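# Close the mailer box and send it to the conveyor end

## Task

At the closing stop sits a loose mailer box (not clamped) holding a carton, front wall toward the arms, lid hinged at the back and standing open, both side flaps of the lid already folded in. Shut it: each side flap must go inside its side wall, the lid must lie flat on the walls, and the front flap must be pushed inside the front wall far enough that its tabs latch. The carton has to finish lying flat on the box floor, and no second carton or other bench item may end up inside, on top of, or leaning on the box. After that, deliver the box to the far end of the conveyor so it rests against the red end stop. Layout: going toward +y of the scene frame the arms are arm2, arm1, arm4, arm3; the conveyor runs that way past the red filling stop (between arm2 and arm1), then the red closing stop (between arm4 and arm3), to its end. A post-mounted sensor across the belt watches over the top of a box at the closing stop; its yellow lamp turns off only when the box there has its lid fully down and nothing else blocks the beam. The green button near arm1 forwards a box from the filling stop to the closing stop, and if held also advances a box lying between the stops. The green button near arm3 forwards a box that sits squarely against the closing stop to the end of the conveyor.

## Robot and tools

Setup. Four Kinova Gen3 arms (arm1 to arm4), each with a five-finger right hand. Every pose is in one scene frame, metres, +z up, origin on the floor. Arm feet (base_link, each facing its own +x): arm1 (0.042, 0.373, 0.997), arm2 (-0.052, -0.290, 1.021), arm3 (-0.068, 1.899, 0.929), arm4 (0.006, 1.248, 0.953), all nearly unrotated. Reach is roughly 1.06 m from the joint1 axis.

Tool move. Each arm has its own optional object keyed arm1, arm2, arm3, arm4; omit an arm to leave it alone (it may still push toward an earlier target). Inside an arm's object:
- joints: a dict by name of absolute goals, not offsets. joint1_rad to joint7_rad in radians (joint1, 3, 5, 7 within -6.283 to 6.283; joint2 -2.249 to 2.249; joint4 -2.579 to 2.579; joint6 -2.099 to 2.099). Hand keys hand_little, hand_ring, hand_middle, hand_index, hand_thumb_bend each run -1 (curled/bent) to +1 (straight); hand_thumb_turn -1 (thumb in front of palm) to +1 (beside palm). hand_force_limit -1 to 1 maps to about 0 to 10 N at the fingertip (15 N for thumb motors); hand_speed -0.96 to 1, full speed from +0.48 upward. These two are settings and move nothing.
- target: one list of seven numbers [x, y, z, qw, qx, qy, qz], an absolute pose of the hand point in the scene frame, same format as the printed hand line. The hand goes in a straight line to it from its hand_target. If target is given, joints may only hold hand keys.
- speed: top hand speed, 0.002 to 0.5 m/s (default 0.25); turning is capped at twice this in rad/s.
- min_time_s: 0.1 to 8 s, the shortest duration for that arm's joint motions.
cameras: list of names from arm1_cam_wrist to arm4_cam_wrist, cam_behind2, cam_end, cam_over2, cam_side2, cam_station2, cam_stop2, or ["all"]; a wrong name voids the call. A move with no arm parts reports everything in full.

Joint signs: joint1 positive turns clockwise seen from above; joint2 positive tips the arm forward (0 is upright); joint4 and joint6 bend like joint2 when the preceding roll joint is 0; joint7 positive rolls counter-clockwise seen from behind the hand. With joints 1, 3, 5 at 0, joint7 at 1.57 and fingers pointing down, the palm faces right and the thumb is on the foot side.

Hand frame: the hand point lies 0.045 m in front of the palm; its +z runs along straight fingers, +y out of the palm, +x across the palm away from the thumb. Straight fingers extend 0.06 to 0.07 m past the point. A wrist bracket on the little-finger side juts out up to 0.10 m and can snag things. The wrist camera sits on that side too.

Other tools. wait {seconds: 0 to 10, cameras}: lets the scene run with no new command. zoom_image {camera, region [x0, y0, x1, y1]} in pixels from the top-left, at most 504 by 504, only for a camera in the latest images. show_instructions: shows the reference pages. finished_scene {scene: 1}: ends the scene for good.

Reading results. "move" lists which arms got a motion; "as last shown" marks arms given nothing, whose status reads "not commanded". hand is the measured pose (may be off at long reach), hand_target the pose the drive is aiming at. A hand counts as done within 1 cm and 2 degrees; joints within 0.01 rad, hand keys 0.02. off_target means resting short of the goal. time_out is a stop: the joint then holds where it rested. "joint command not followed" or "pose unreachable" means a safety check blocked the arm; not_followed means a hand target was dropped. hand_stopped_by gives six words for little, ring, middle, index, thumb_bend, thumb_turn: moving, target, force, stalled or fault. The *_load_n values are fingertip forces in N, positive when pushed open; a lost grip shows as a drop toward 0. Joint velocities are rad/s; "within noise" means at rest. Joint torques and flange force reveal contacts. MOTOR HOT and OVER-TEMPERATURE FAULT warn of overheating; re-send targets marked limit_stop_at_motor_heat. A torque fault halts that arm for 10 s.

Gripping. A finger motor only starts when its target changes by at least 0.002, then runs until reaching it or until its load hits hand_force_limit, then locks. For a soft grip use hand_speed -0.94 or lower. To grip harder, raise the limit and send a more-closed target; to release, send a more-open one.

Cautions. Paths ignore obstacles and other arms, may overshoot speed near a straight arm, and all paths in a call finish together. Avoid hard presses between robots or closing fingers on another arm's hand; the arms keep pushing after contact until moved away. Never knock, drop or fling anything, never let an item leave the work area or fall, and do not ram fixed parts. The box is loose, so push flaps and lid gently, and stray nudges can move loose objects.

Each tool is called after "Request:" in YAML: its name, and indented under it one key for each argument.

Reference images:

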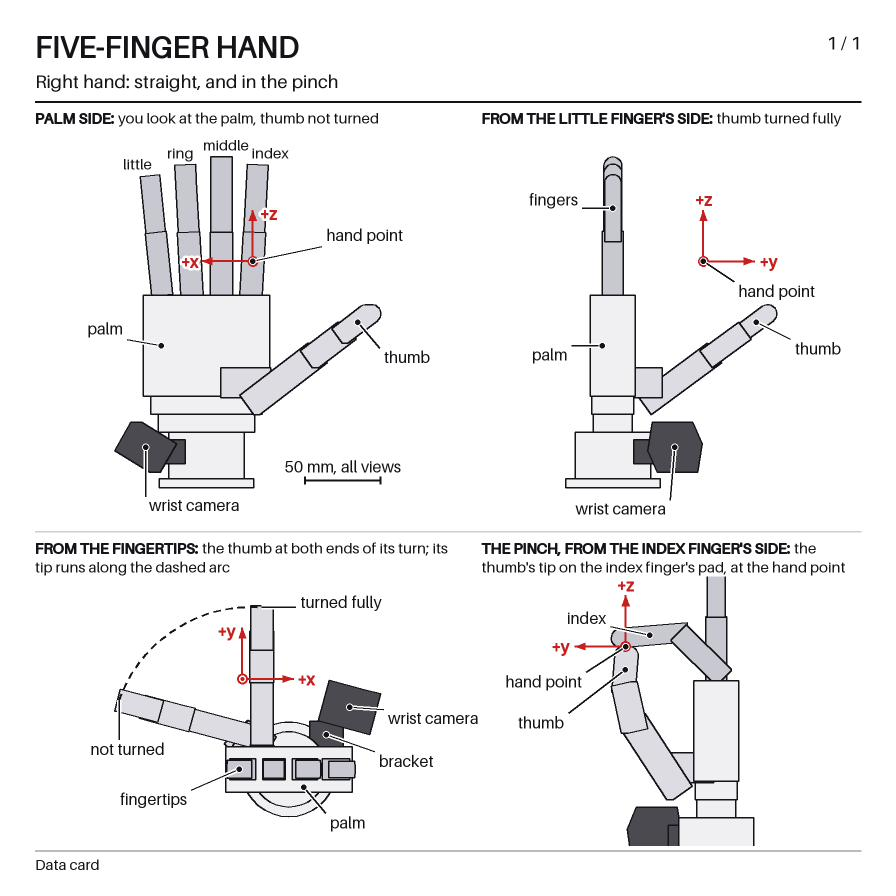

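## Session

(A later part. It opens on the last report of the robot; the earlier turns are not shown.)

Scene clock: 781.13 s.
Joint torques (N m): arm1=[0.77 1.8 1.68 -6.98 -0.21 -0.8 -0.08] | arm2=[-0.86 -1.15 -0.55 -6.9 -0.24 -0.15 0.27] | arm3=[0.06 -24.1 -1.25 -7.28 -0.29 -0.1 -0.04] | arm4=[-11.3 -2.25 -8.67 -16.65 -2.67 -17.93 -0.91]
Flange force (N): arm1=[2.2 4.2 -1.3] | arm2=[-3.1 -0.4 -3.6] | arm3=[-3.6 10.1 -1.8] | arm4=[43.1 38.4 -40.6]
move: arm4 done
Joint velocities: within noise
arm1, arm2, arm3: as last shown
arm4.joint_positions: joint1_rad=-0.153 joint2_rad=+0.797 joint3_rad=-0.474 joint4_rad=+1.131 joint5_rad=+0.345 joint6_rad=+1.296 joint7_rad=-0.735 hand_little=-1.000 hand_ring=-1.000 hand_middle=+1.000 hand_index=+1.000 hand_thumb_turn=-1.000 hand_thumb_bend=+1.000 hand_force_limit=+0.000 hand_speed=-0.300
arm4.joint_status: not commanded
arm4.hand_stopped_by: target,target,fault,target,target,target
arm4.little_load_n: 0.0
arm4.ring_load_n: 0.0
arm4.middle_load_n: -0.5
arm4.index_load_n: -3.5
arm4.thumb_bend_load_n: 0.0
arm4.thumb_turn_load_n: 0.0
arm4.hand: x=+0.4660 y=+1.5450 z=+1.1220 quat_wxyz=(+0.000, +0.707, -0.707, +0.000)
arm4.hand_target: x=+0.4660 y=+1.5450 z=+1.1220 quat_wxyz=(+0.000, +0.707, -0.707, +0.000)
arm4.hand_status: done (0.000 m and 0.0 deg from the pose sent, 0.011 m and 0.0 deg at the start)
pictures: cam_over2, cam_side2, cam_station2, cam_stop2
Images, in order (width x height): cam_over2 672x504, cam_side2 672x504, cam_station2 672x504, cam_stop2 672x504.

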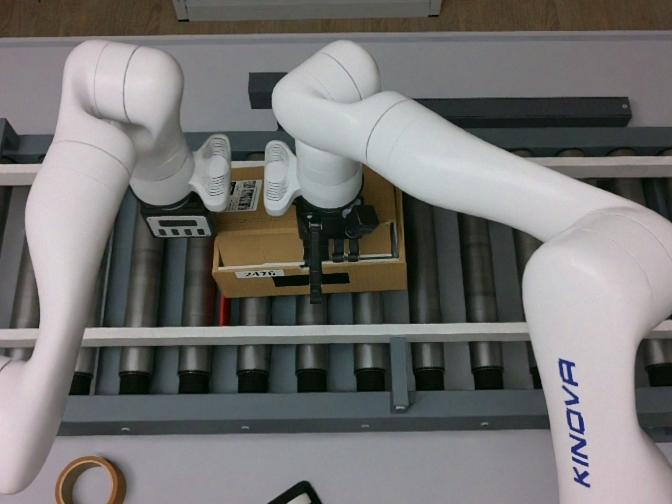

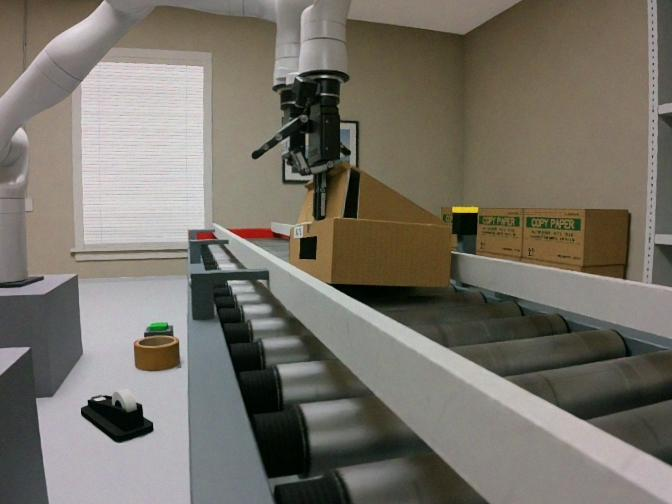

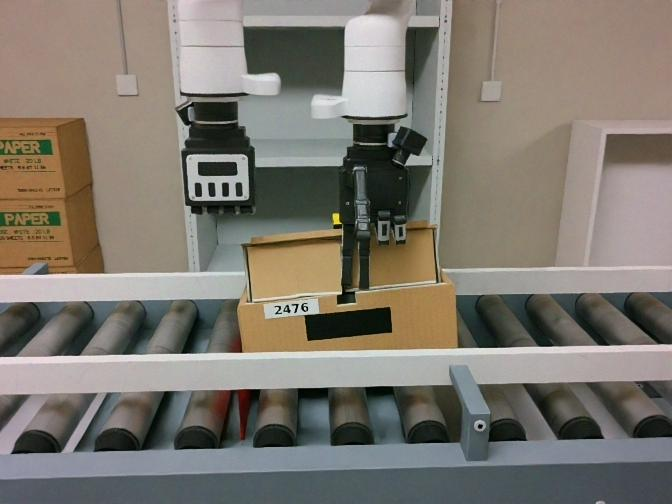

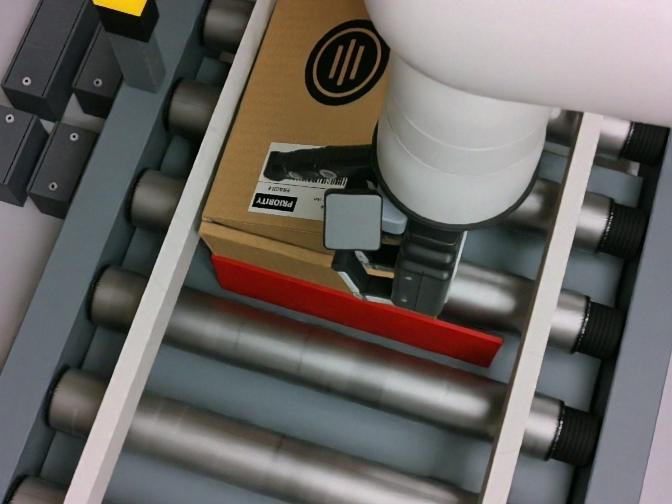

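Request:
move:
  arm4: {"target": [0.455, 1.530, 1.124, 0, 0.7071, -0.7071, 0], "speed": 0.02}
  cameras: ["cam_side2","cam_station2","cam_stop2","cam_over2"]

Request:
zoom_image:
  camera: "cam_station2"
  region: [230, 210, 480, 360]

Request:
zoom_image:
  camera: "cam_side2"
  region: [270, 170, 370, 250]

Scene clock: 796.90 s.
Joint torques (N m): arm1=[0.81 1.77 1.67 -6.91 -0.18 -0.81 -0.08] | arm2=[-0.88 -1.18 -0.52 -6.91 -0.27 -0.12 0.27] | arm3=[0.03 -24.06 -1.19 -7.27 -0.29 -0.09 -0.05] | arm4=[-1.73 -21.72 -3.19 -8.42 -0.69 -0.83 -0.1]
Flange force (N): arm1=[2.0 4.2 -1.7] | arm2=[-3.2 -0.3 -3.5] | arm3=[-3.6 10.0 -1.8] | arm4=[3.1 -1.0 2.1]
move: arm4 done
Joint velocities: within noise
arm1, arm2, arm3: as last shown
arm1.thumb_bend_load_n: -0.5
arm3.little_load_n: 0.5
arm4.joint_positions: joint1_rad=-0.122 joint2_rad=+0.757 joint3_rad=-0.481 joint4_rad=+1.206 joint5_rad=+0.339 joint6_rad=+1.263 joint7_rad=-0.731 hand_little=-1.000 hand_ring=-1.000 hand_middle=+1.000 hand_index=+1.000 hand_thumb_turn=-1.000 hand_thumb_bend=+1.000 hand_force_limit=+0.000 hand_speed=-0.300
arm4.joint_status: not commanded
arm4.hand_stopped_by: target,target,fault,target,target,target
arm4.little_load_n: 0.0
arm4.ring_load_n: 0.0
arm4.middle_load_n: -1.5
arm4.index_load_n: 0.0
arm4.thumb_bend_load_n: 0.0
arm4.thumb_turn_load_n: 0.0
arm4.hand: x=+0.4550 y=+1.5300 z=+1.1240 quat_wxyz=(+0.000, +0.707, -0.707, +0.000)
arm4.hand_target: x=+0.4550 y=+1.5300 z=+1.1240 quat_wxyz=(+0.000, +0.707, -0.707, +0.000)
arm4.hand_status: done (0.000 m and 0.0 deg from the pose sent, 0.019 m and 0.0 deg at the start)
pictures: cam_over2, cam_side2, cam_station2, cam_stop2
Images, in order (width x height): cam_over2 672x504, cam_side2 672x504, cam_station2 672x504, cam_stop2 672x504.

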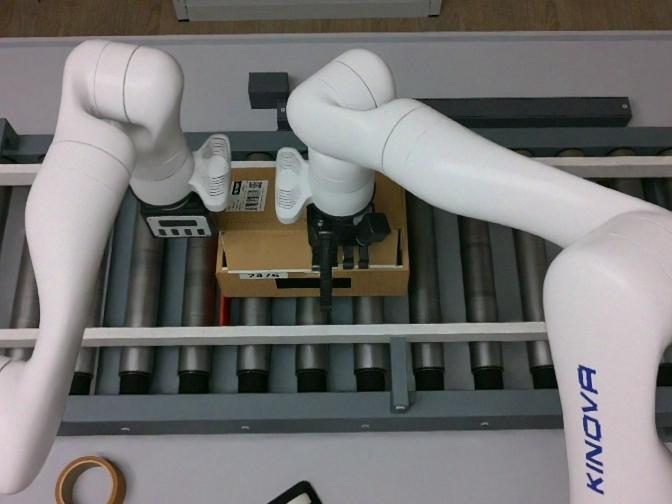

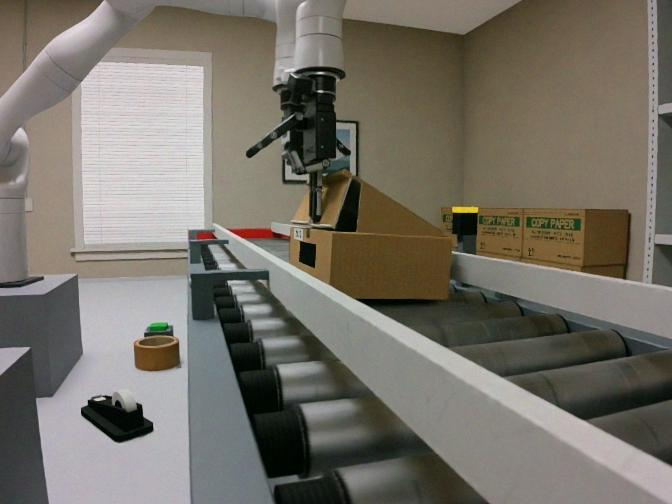

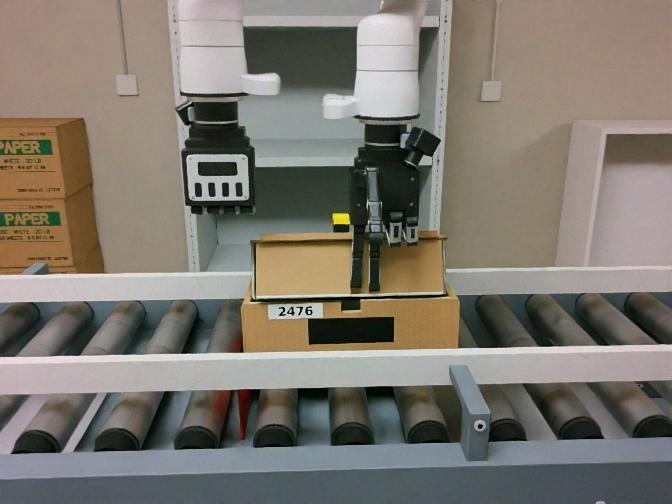

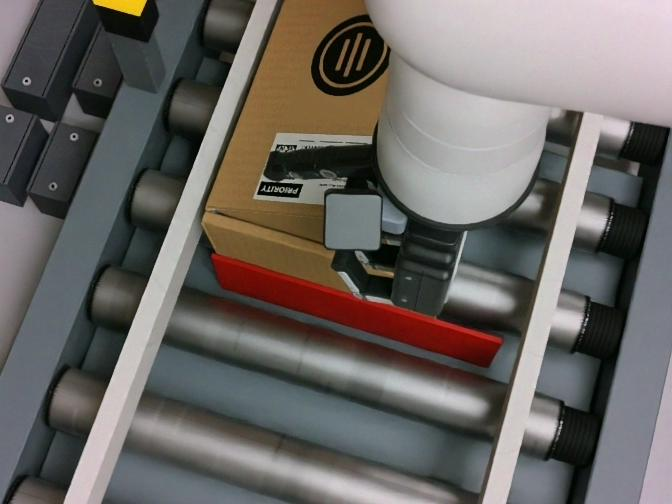

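Scaled by 2.016 from the camera's image (finer frame: 960x720).

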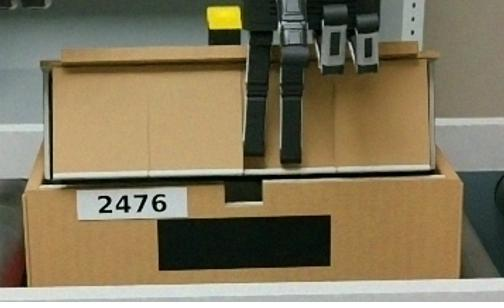

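Scaled by 5.040 from the camera's image (finer frame: 960x720).

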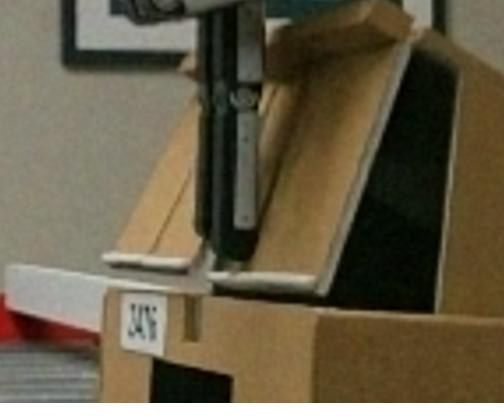

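Request:
move:
  arm4: {"target": [0.464, 1.530, 1.124, 0, 0.7071, -0.7071, 0], "speed": 0.02}
  cameras: ["cam_side2","cam_station2","cam_over2"]

Request:
zoom_image:
  camera: "cam_station2"
  region: [230, 210, 480, 360]

Request:
zoom_image:
  camera: "cam_side2"
  region: [270, 170, 370, 250]

Request:
zoom_image:
  camera: "cam_over2"
  region: [200, 190, 430, 340]

Scene clock: 803.60 s.
Joint torques (N m): arm1=[0.77 1.84 1.67 -6.97 -0.17 -0.8 -0.07] | arm2=[-0.84 -1.16 -0.53 -6.93 -0.2 -0.09 0.26] | arm3=[0.08 -24.05 -1.19 -7.27 -0.28 -0.09 -0.03] | arm4=[-1.66 -22.16 -3.2 -8.37 -0.72 -0.82 -0.11]
Flange force (N): arm1=[2.3 4.2 -1.3] | arm2=[-3.2 -0.4 -3.3] | arm3=[-3.5 10.0 -1.8] | arm4=[2.7 -1.5 2.0]
move: arm4 done
Joint velocities: within noise
arm1, arm2, arm3: as last shown
arm1.thumb_bend_load_n: 0.0
arm3.little_load_n: 0.0
arm4.joint_positions: joint1_rad=-0.123 joint2_rad=+0.776 joint3_rad=-0.478 joint4_rad=+1.168 joint5_rad=+0.342 joint6_rad=+1.281 joint7_rad=-0.719 hand_little=-1.000 hand_ring=-1.000 hand_middle=+1.000 hand_index=+1.000 hand_thumb_turn=-1.000 hand_thumb_bend=+1.000 hand_force_limit=+0.000 hand_speed=-0.300
arm4.joint_status: not commanded
arm4.hand_stopped_by: target,target,fault,target,target,target
arm4.little_load_n: 0.0
arm4.ring_load_n: 0.0
arm4.middle_load_n: -1.5
arm4.index_load_n: 0.0
arm4.thumb_bend_load_n: 0.0
arm4.thumb_turn_load_n: 0.0
arm4.hand: x=+0.4640 y=+1.5300 z=+1.1240 quat_wxyz=(+0.000, +0.707, -0.707, +0.000)
arm4.hand_target: x=+0.4640 y=+1.5300 z=+1.1240 quat_wxyz=(+0.000, +0.707, -0.707, +0.000)
arm4.hand_status: done (0.000 m and 0.0 deg from the pose sent, 0.009 m and 0.0 deg at the start)
pictures: cam_over2, cam_side2, cam_station2
Images, in order (width x height): cam_over2 672x504, cam_side2 672x504, cam_station2 672x504.

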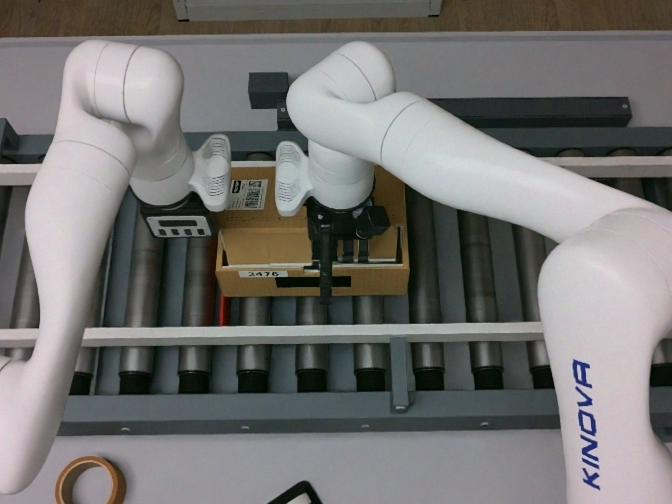

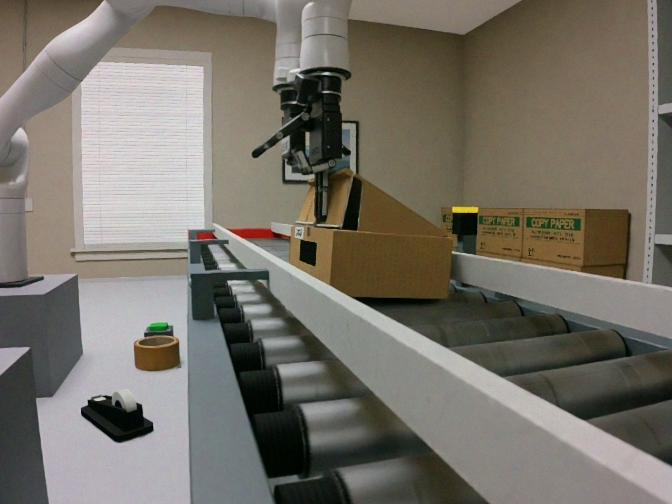

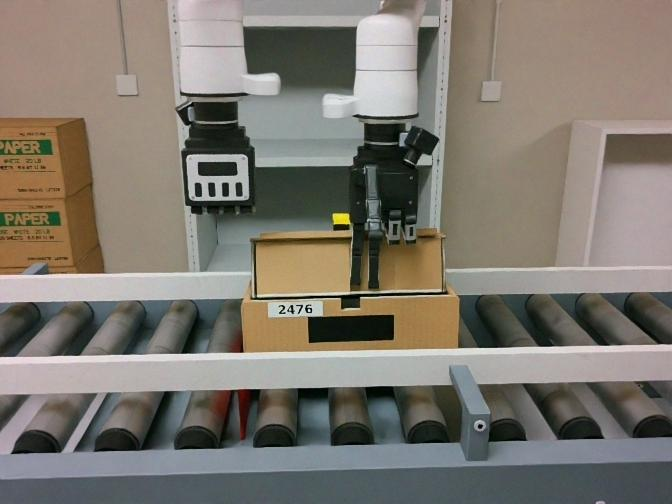

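Scaled by 2.016 from the camera's image (finer frame: 960x720).

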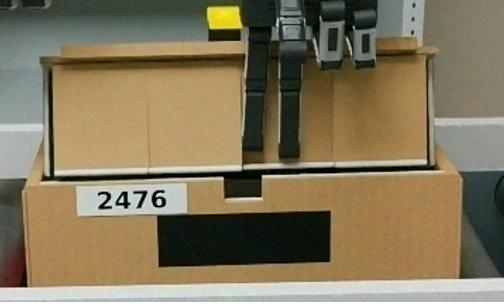

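Scaled by 5.040 from the camera's image (finer frame: 960x720).

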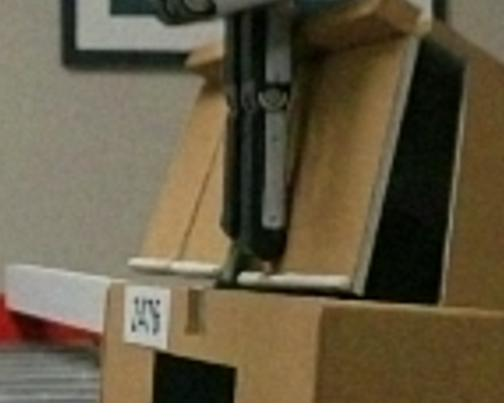

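Scaled by 2.191 from the camera's image (finer frame: 960x720).

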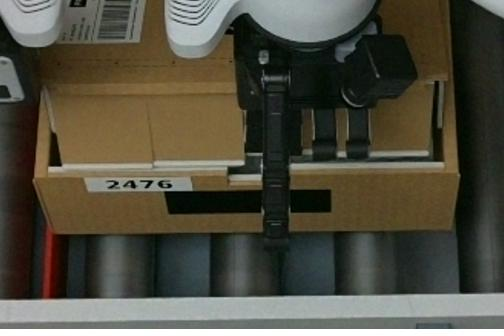

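Request:
move:
  arm3: {"joints": {"hand_index": 0}, "target": [0.56, 1.635, 1.150, 0, 0.7071, 0.7071, 0], "speed": 0.08}

Request:
move:
  arm3: {"target": [0.555, 1.635, 1.130, 0, 0.7071, 0.7071, 0], "speed": 0.05}
  arm4: {"target": [0.467, 1.530, 1.124, 0, 0.7071, -0.7071, 0], "speed": 0.02}
  cameras: ["cam_side2","cam_station2","cam_behind2"]

Request:
zoom_image:
  camera: "cam_station2"
  region: [230, 210, 480, 360]

Request:
zoom_image:
  camera: "cam_side2"
  region: [270, 170, 370, 250]

Scene clock: 826.73 s.
Joint torques (N m): arm1=[0.75 1.79 1.72 -6.92 -0.2 -0.79 -0.1] | arm2=[-0.8 -1.17 -0.54 -6.88 -0.23 -0.1 0.24] | arm3=[0.08 -23.54 -1.22 -7.22 -0.26 -0.05 -0.05] | arm4=[-1.69 -22.15 -3.2 -8.44 -0.72 -0.81 -0.11]
Flange force (N): arm1=[2.1 4.4 -1.6] | arm2=[-3.2 -0.5 -3.6] | arm3=[-3.7 9.1 -1.6] | arm4=[2.9 -1.1 2.2]
move: arm3 done
Joint velocities: within noise
arm1, arm2, arm4: as last shown
arm1.thumb_turn_load_n: 0.5
arm3.joint_positions: joint1_rad=+0.315 joint2_rad=+0.803 joint3_rad=-0.262 joint4_rad=+0.883 joint5_rad=+0.188 joint6_rad=+1.473 joint7_rad=-2.890 hand_little=-1.000 hand_ring=-1.000 hand_middle=-1.000 hand_index=+0.000 hand_thumb_turn=-1.000 hand_thumb_bend=+1.000 hand_force_limit=+0.000 hand_speed=-0.300
arm3.joint_status: all done
arm3.hand_stopped_by: target,target,target,target,target,target
arm3.little_load_n: 0.0
arm3.ring_load_n: 0.0
arm3.middle_load_n: 0.0
arm3.index_load_n: 0.0
arm3.thumb_bend_load_n: 0.0
arm3.thumb_turn_load_n: 0.0
arm3.hand: x=+0.5600 y=+1.6350 z=+1.1500 quat_wxyz=(+0.000, -0.707, -0.707, +0.000)
arm3.hand_target: x=+0.5600 y=+1.6350 z=+1.1500 quat_wxyz=(+0.000, -0.707, -0.707, +0.000)
arm3.hand_status: done (0.000 m and 0.0 deg from the pose sent, 0.032 m and 0.0 deg at the start)
pictures: none

Scene clock: 827.70 s.
Joint torques (N m): arm1=[0.82 1.8 1.64 -6.91 -0.19 -0.83 -0.1] | arm2=[-0.86 -1.13 -0.47 -6.94 -0.24 -0.11 0.24] | arm3=[1.56 6.94 1.46 4.82 0.06 -1.64 -0.01] | arm4=[1.89 -30.82 -1.54 -21.97 2.15 -8.22 -0.88]
Flange force (N): arm1=[2.0 4.0 -1.7] | arm2=[-3.0 -0.3 -3.3] | arm3=[3.9 -2.6 -48.4] | arm4=[9.4 23.6 12.4]
move: arm3 done; arm4 done
Joint velocities: within noise
arm1, arm2: as last shown
arm1.index_load_n: 0.5
arm1.thumb_turn_load_n: 0.0
arm3.joint_positions: joint1_rad=+0.326 joint2_rad=+0.798 joint3_rad=-0.264 joint4_rad=+0.957 joint5_rad=+0.190 joint6_rad=+1.405 joint7_rad=-2.895 hand_little=-1.000 hand_ring=-1.000 hand_middle=-1.000 hand_index=-0.002 hand_thumb_turn=-1.000 hand_thumb_bend=+1.000 hand_force_limit=+0.000 hand_speed=-0.300
arm3.joint_status: not commanded
arm3.hand_stopped_by: target,target,target,target,target,target
arm3.little_load_n: 0.0
arm3.ring_load_n: 0.0
arm3.middle_load_n: 0.0
arm3.index_load_n: -23.5
arm3.thumb_bend_load_n: 0.0
arm3.thumb_turn_load_n: 0.0
arm3.hand: x=+0.5550 y=+1.6350 z=+1.1301 quat_wxyz=(+0.000, -0.707, -0.707, +0.000)
arm3.hand_target: x=+0.5550 y=+1.6350 z=+1.1300 quat_wxyz=(+0.000, -0.707, -0.707, +0.000)
arm3.hand_status: done (0.000 m and 0.0 deg from the pose sent, 0.021 m and 0.0 deg at the start)
arm4.joint_positions: joint1_rad=-0.124 joint2_rad=+0.782 joint3_rad=-0.477 joint4_rad=+1.155 joint5_rad=+0.342 joint6_rad=+1.287 joint7_rad=-0.714 hand_little=-1.000 hand_ring=-1.000 hand_middle=+1.000 hand_index=+0.999 hand_thumb_turn=-1.000 hand_thumb_bend=+1.000 hand_force_limit=+0.000 hand_speed=-0.300
arm4.joint_status: not commanded
arm4.hand_stopped_by: target,target,fault,target,target,target
arm4.little_load_n: 0.0
arm4.ring_load_n: 0.0
arm4.middle_load_n: -1.0
arm4.index_load_n: -7.0
arm4.thumb_bend_load_n: 0.0
arm4.thumb_turn_load_n: 0.0
arm4.hand: x=+0.4670 y=+1.5300 z=+1.1240 quat_wxyz=(+0.000, +0.707, -0.707, +0.000)
arm4.hand_target: x=+0.4670 y=+1.5300 z=+1.1240 quat_wxyz=(+0.000, +0.707, -0.707, +0.000)
arm4.hand_status: done (0.000 m and 0.0 deg from the pose sent, 0.003 m and 0.0 deg at the start)
pictures: cam_behind2, cam_side2, cam_station2
Images, in order (width x height): cam_behind2 672x504, cam_side2 672x504, cam_station2 672x504.

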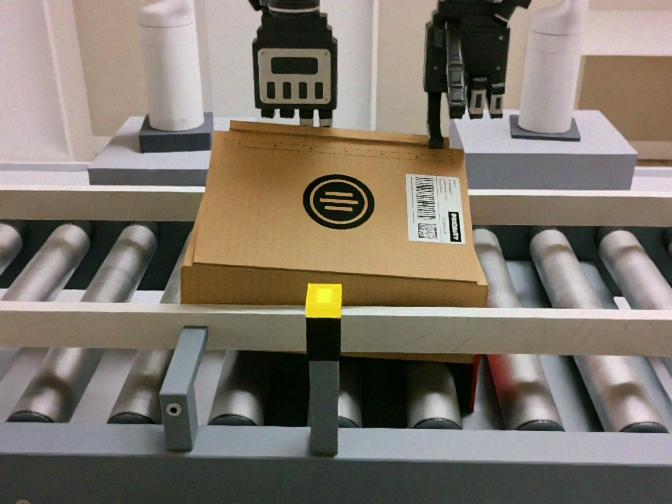

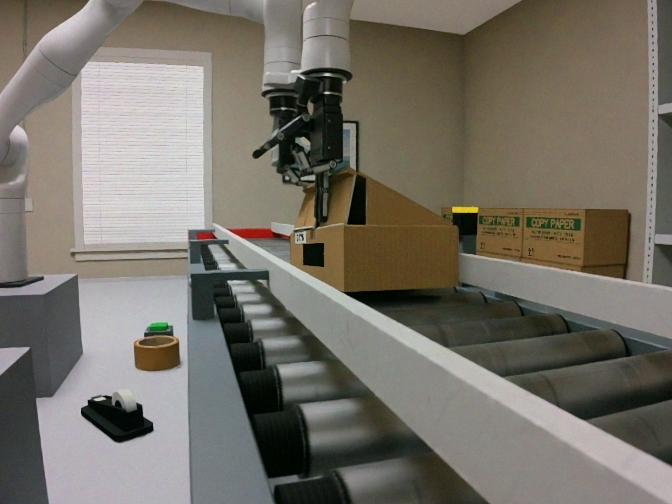

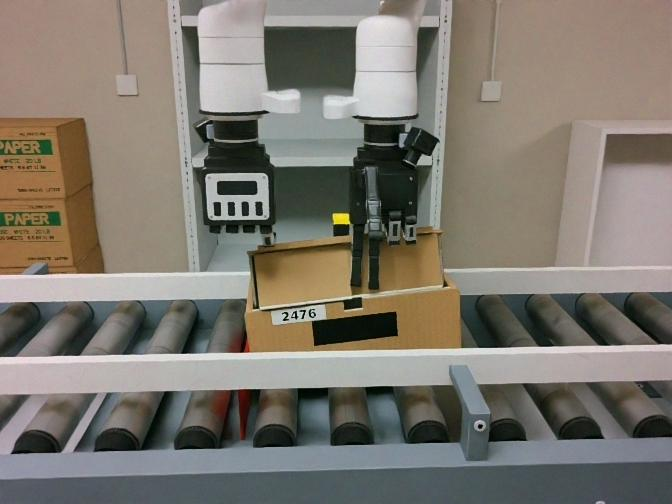

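Scaled by 2.016 from the camera's image (finer frame: 960x720).

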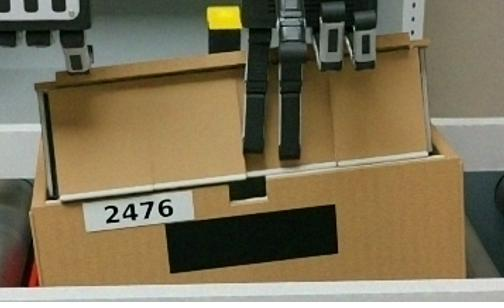

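Scaled by 5.040 from the camera's image (finer frame: 960x720).

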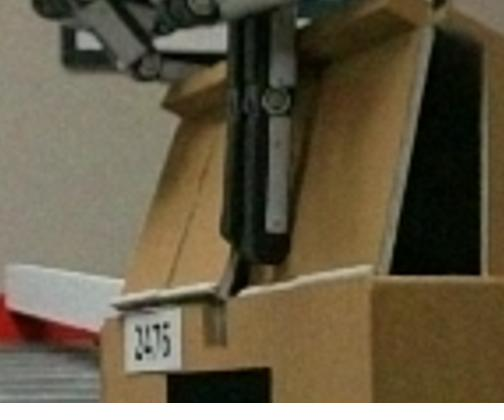

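Request:
move:
  arm3: {"target": [0.57, 1.68, 1.170, 0, 0.7071, 0.7071, 0], "speed": 0.1}
  cameras: ["cam_side2","cam_station2","cam_stop2","cam_over2","cam_behind2","arm3_cam_wrist"]

Request:
zoom_image:
  camera: "cam_station2"
  region: [230, 210, 480, 360]

Request:
zoom_image:
  camera: "cam_stop2"
  region: [180, 150, 500, 380]

Request:
zoom_image:
  camera: "cam_over2"
  region: [200, 150, 430, 310]

Scene clock: 870.43 s.
Joint torques (N m): arm1=[0.78 1.85 1.63 -6.95 -0.19 -0.78 -0.08] | arm2=[-0.82 -1.17 -0.52 -6.95 -0.23 -0.11 0.26] | arm3=[0.09 -23.29 -1.21 -7.34 -0.28 -0.14 -0.02] | arm4=[-3.53 -21.06 -4.69 -8.16 -1.68 -1.33 -0.1]
Flange force (N): arm1=[2.2 4.0 -1.4] | arm2=[-3.1 -0.4 -3.3] | arm3=[-3.0 9.4 -2.0] | arm4=[6.2 -1.4 0.2]
move: arm3 done
Joint velocities: within noise
arm1.joint_positions: joint1_rad=+0.188 joint2_rad=-0.497 joint3_rad=-0.064 joint4_rad=+1.452 joint5_rad=-0.081 joint6_rad=+1.952 joint7_rad=-2.148 hand_little=+1.000 hand_ring=+1.000 hand_middle=+1.000 hand_index=+1.000 hand_thumb_turn=+1.000 hand_thumb_bend=+1.000 hand_force_limit=+0.000 hand_speed=-0.800
arm1.joint_status: not commanded
arm1.hand_stopped_by: target,target,target,target,target,target
arm1.little_load_n: 0.0
arm1.ring_load_n: 0.0
arm1.middle_load_n: 0.0
arm1.index_load_n: 0.0
arm1.thumb_bend_load_n: 0.0
arm1.thumb_turn_load_n: 0.0
arm1.hand: x=+0.2339 y=+0.3901 z=+1.5338 quat_wxyz=(-0.103, -0.305, -0.945, -0.055)
arm1.hand_target: x=+0.2339 y=+0.3901 z=+1.5338 quat_wxyz=(-0.103, -0.305, -0.945, -0.055)
arm1.hand_status: not commanded
arm2.joint_positions: joint1_rad=+0.239 joint2_rad=-0.396 joint3_rad=-0.058 joint4_rad=+1.564 joint5_rad=-0.065 joint6_rad=+1.956 joint7_rad=-1.827 hand_little=+1.000 hand_ring=+1.000 hand_middle=+1.000 hand_index=+1.000 hand_thumb_turn=+1.000 hand_thumb_bend=+1.000 hand_force_limit=+0.000 hand_speed=-0.800
arm2.joint_status: not commanded
arm2.hand_stopped_by: target,target,target,target,target,target
arm2.little_load_n: 0.0
arm2.ring_load_n: 0.0
arm2.middle_load_n: 0.0
arm2.index_load_n: 0.0
arm2.thumb_bend_load_n: 0.0
arm2.thumb_turn_load_n: 0.0
arm2.hand: x=+0.1278 y=-0.2881 z=+1.4988 quat_wxyz=(-0.012, -0.254, -0.967, -0.017)
arm2.hand_target: x=+0.1278 y=-0.2881 z=+1.4988 quat_wxyz=(-0.012, -0.254, -0.967, -0.017)
arm2.hand_status: not commanded
arm3.joint_positions: joint1_rad=+0.241 joint2_rad=+0.778 joint3_rad=-0.265 joint4_rad=+0.867 joint5_rad=+0.185 joint6_rad=+1.513 joint7_rad=-2.964 hand_little=-1.000 hand_ring=-1.000 hand_middle=-1.000 hand_index=+0.000 hand_thumb_turn=-1.000 hand_thumb_bend=+1.000 hand_force_limit=+0.000 hand_speed=-0.300
arm3.joint_status: not commanded
arm3.hand_stopped_by: target,target,target,target,target,target
arm3.little_load_n: 0.0
arm3.ring_load_n: 0.0
arm3.middle_load_n: 0.0
arm3.index_load_n: 0.0
arm3.thumb_bend_load_n: 0.0
arm3.thumb_turn_load_n: 0.0
arm3.hand: x=+0.5700 y=+1.6800 z=+1.1700 quat_wxyz=(+0.000, -0.707, -0.707, +0.000)
arm3.hand_target: x=+0.5700 y=+1.6800 z=+1.1700 quat_wxyz=(+0.000, -0.707, -0.707, +0.000)
arm3.hand_status: done (0.000 m and 0.0 deg from the pose sent, 0.062 m and 0.0 deg at the start)
arm4: as last shown
arm4.joint_positions: joint1_rad=-0.123 joint2_rad=+0.782 joint3_rad=-0.477 joint4_rad=+1.155 joint5_rad=+0.342 joint6_rad=+1.287 joint7_rad=-0.714 hand_little=-1.000 hand_ring=-1.000 hand_middle=+1.000 hand_index=+1.000 hand_thumb_turn=-1.000 hand_thumb_bend=+1.000 hand_force_limit=+0.000 hand_speed=-0.300
arm4.ring_load_n: 0.5
arm4.middle_load_n: -0.5
arm4.index_load_n: 0.0
pictures: arm3_cam_wrist, cam_behind2, cam_over2, cam_side2, cam_station2, cam_stop2
Images, in order (width x height): arm3_cam_wrist 672x504, cam_behind2 672x504, cam_over2 672x504, cam_side2 672x504, cam_station2 672x504, cam_stop2 672x504.

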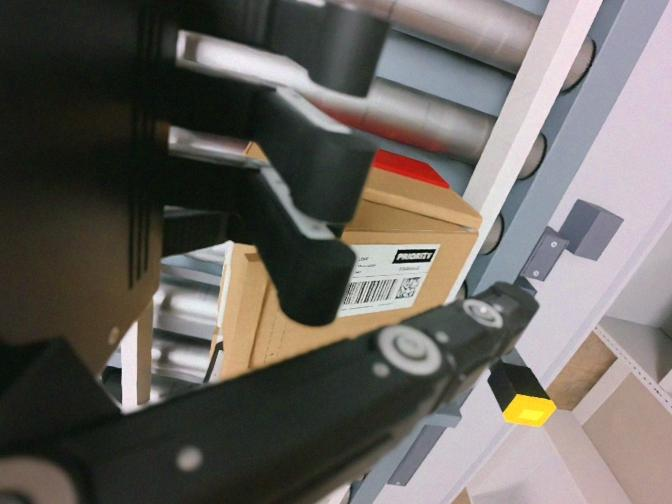

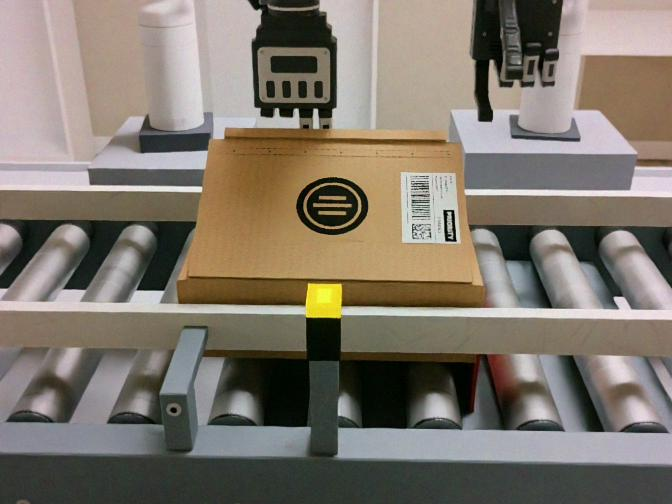

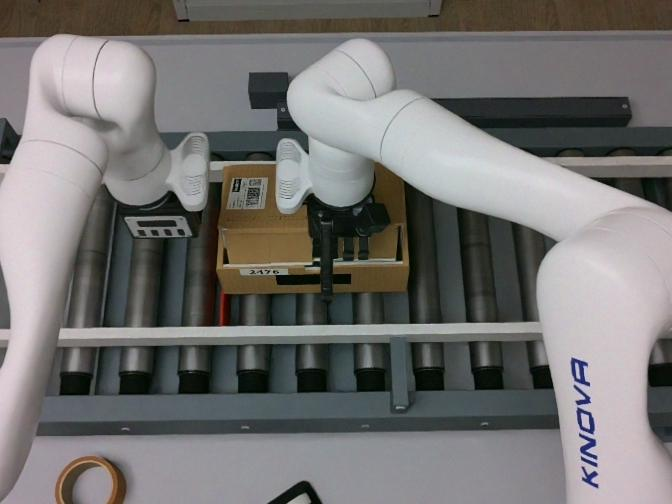

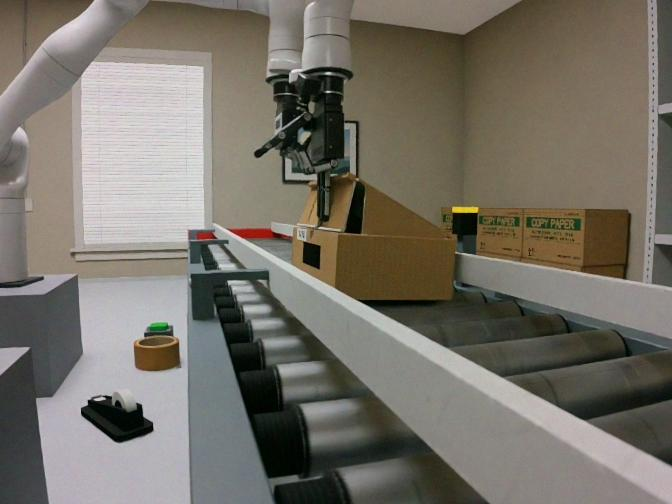

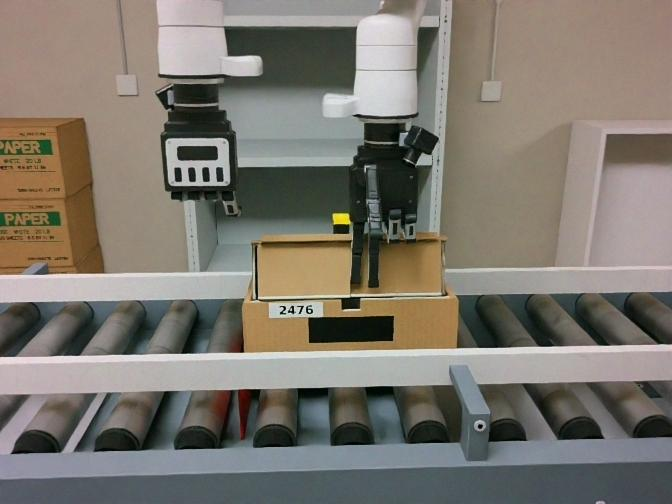

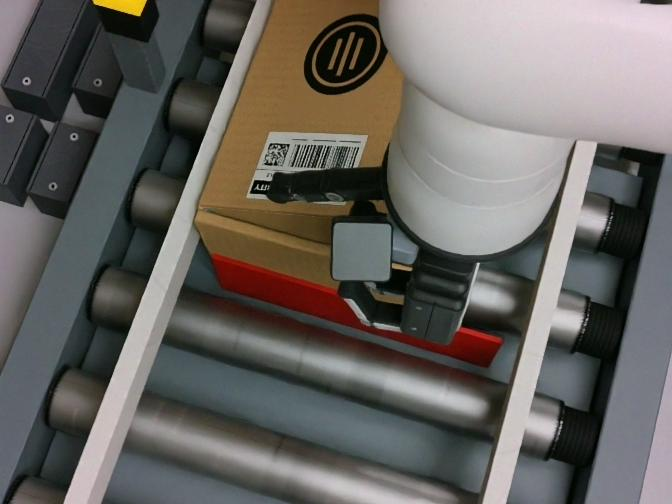

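Scaled by 2.016 from the camera's image (finer frame: 960x720).

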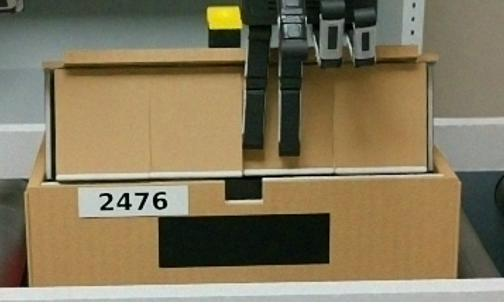

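Scaled by 1.575 from the camera's image (finer frame: 960x720).

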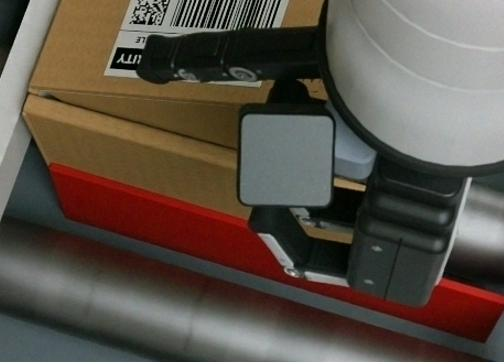

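Scaled by 2.191 from the camera's image (finer frame: 960x720).

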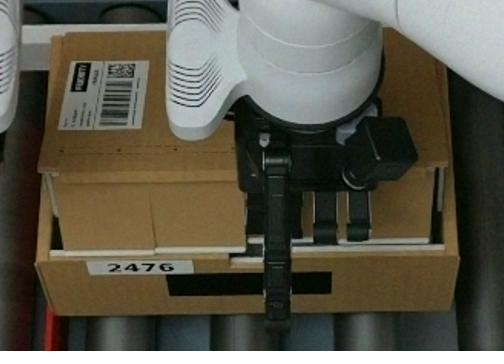

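Request:
move:
  arm3: {"target": [0.56, 1.68, 1.260, 0, 0.7071, 0.7071, 0], "speed": 0.15, "joints": {"hand_index": -1, "hand_thumb_turn": 1}}
  arm4: {"target": [0.4475, 1.53, 1.080, -0.1830, 0.6830, -0.6830, 0.1830], "speed": 0.06}

Request:
move:
  arm3: {"joints": {"joint7_rad": 0.178}}
  cameras: ["cam_side2","cam_station2","cam_over2"]

Request:
zoom_image:
  camera: "cam_station2"
  region: [230, 210, 480, 360]

Request:
zoom_image:
  camera: "cam_side2"
  region: [270, 170, 370, 250]

Scene clock: 935.33 s.
Joint torques (N m): arm1=[0.73 1.85 1.67 -6.96 -0.18 -0.81 -0.08] | arm2=[-0.9 -1.21 -0.5 -6.95 -0.23 -0.11 0.25] | arm3=[0.06 -23.08 -0.91 -7.13 -0.28 -0.12 -0.02] | arm4=[-2.95 -17.04 -2.3 -8.35 0.42 -1.78 -0.14]
Flange force (N): arm1=[2.3 4.1 -1.4] | arm2=[-3.2 -0.3 -3.4] | arm3=[-4.3 13.0 -5.6] | arm4=[5.0 -1.8 1.8]
move: arm3 done; arm4 done
Joint velocities: within noise
arm1, arm2: as last shown
arm3.joint_positions: joint1_rad=+0.218 joint2_rad=+0.762 joint3_rad=-0.256 joint4_rad=+0.606 joint5_rad=+0.180 joint6_rad=+1.785 joint7_rad=-2.934 hand_little=-1.000 hand_ring=-1.000 hand_middle=-1.000 hand_index=-1.000 hand_thumb_turn=+1.000 hand_thumb_bend=+1.000 hand_force_limit=+0.000 hand_speed=-0.300
arm3.joint_status: all done
arm3.hand_stopped_by: target,target,target,target,target,target
arm3.little_load_n: 0.0
arm3.ring_load_n: 0.0
arm3.middle_load_n: 0.0
arm3.index_load_n: 0.0
arm3.thumb_bend_load_n: 0.0
arm3.thumb_turn_load_n: 0.0
arm3.hand: x=+0.5600 y=+1.6800 z=+1.2600 quat_wxyz=(+0.000, -0.707, -0.707, +0.000)
arm3.hand_target: x=+0.5600 y=+1.6800 z=+1.2600 quat_wxyz=(+0.000, -0.707, -0.707, +0.000)
arm3.hand_status: done (0.000 m and 0.0 deg from the pose sent, 0.091 m and 0.0 deg at the start)
arm4.joint_positions: joint1_rad=-0.440 joint2_rad=+0.493 joint3_rad=-0.176 joint4_rad=+1.868 joint5_rad=+0.877 joint6_rad=+0.554 joint7_rad=-1.425 hand_little=-1.000 hand_ring=-1.000 hand_middle=+1.000 hand_index=+1.000 hand_thumb_turn=-1.000 hand_thumb_bend=+1.000 hand_force_limit=+0.000 hand_speed=-0.300
arm4.joint_status: not commanded
arm4.hand_stopped_by: target,target,fault,target,target,target
arm4.little_load_n: 0.0
arm4.ring_load_n: 0.0
arm4.middle_load_n: -2.0
arm4.index_load_n: 0.5
arm4.thumb_bend_load_n: 0.0
arm4.thumb_turn_load_n: 0.0
arm4.hand: x=+0.4475 y=+1.5300 z=+1.0800 quat_wxyz=(-0.183, +0.683, -0.683, +0.183)
arm4.hand_target: x=+0.4475 y=+1.5300 z=+1.0800 quat_wxyz=(-0.183, +0.683, -0.683, +0.183)
arm4.hand_status: done (0.000 m and 0.0 deg from the pose sent, 0.048 m and 30.0 deg at the start)
pictures: none

Scene clock: 938.57 s.
Joint torques (N m): arm1=[0.75 1.82 1.65 -7 -0.18 -0.85 -0.1] | arm2=[-0.81 -1.18 -0.51 -6.86 -0.26 -0.11 0.26] | arm3=[0.04 -22.91 -0.95 -7.07 -0.35 -0.02 -0.07] | arm4=[-3 -17.08 -2.33 -8.33 0.4 -1.78 -0.1]
Flange force (N): arm1=[2.2 4.0 -1.4] | arm2=[-3.3 -0.4 -3.7] | arm3=[3.8 -12.6 -5.4] | arm4=[5.0 -1.7 2.0]
move: arm3 done
Joint velocities: within noise
arm1, arm2, arm4: as last shown
arm3.joint_positions: joint1_rad=+0.218 joint2_rad=+0.762 joint3_rad=-0.256 joint4_rad=+0.605 joint5_rad=+0.180 joint6_rad=+1.785 joint7_rad=+0.178 hand_little=-1.000 hand_ring=-1.000 hand_middle=-1.000 hand_index=-1.000 hand_thumb_turn=+1.000 hand_thumb_bend=+1.000 hand_force_limit=+0.000 hand_speed=-0.300
arm3.joint_status: all done
arm3.hand_stopped_by: target,target,target,target,target,target
arm3.little_load_n: 0.0
arm3.ring_load_n: 0.5
arm3.middle_load_n: 0.0
arm3.index_load_n: 0.0
arm3.thumb_bend_load_n: -0.5
arm3.thumb_turn_load_n: 0.0
arm3.hand: x=+0.4406 y=+1.7434 z=+1.2600 quat_wxyz=(+0.000, +0.696, -0.718, +0.000)
arm3.hand_target: x=+0.4406 y=+1.7434 z=+1.2600 quat_wxyz=(+0.000, +0.696, -0.718, +0.000)
arm3.hand_status: not commanded
arm4.middle_load_n: -2.5
arm4.index_load_n: 0.0
pictures: cam_over2, cam_side2, cam_station2
Images, in order (width x height): cam_over2 672x504, cam_side2 672x504, cam_station2 672x504.

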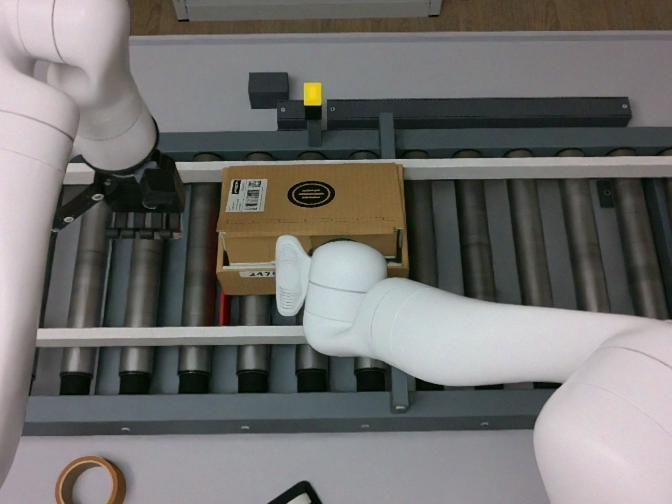

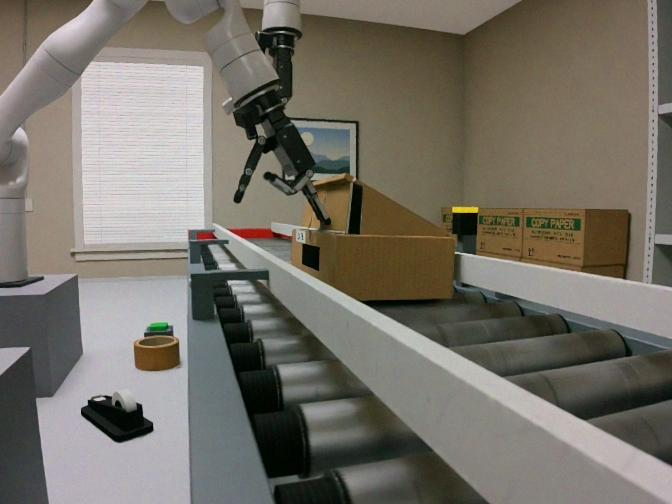

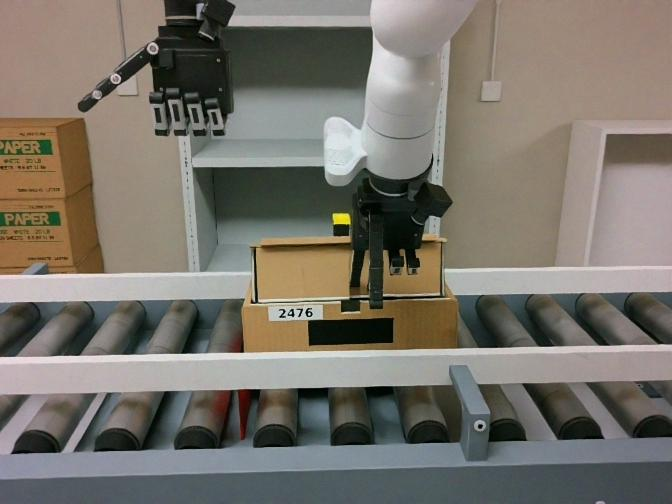

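Scaled by 2.016 from the camera's image (finer frame: 960x720).

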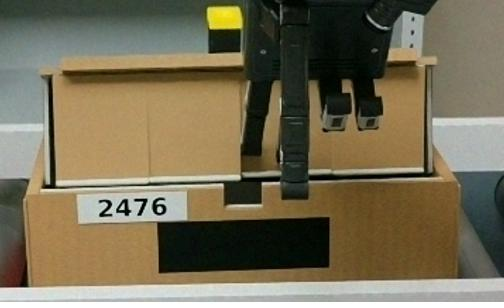

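Scaled by 5.040 from the camera's image (finer frame: 960x720).

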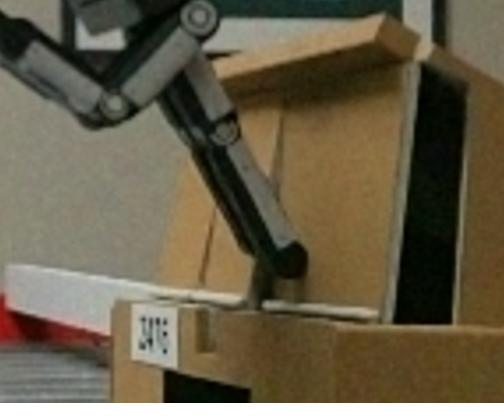

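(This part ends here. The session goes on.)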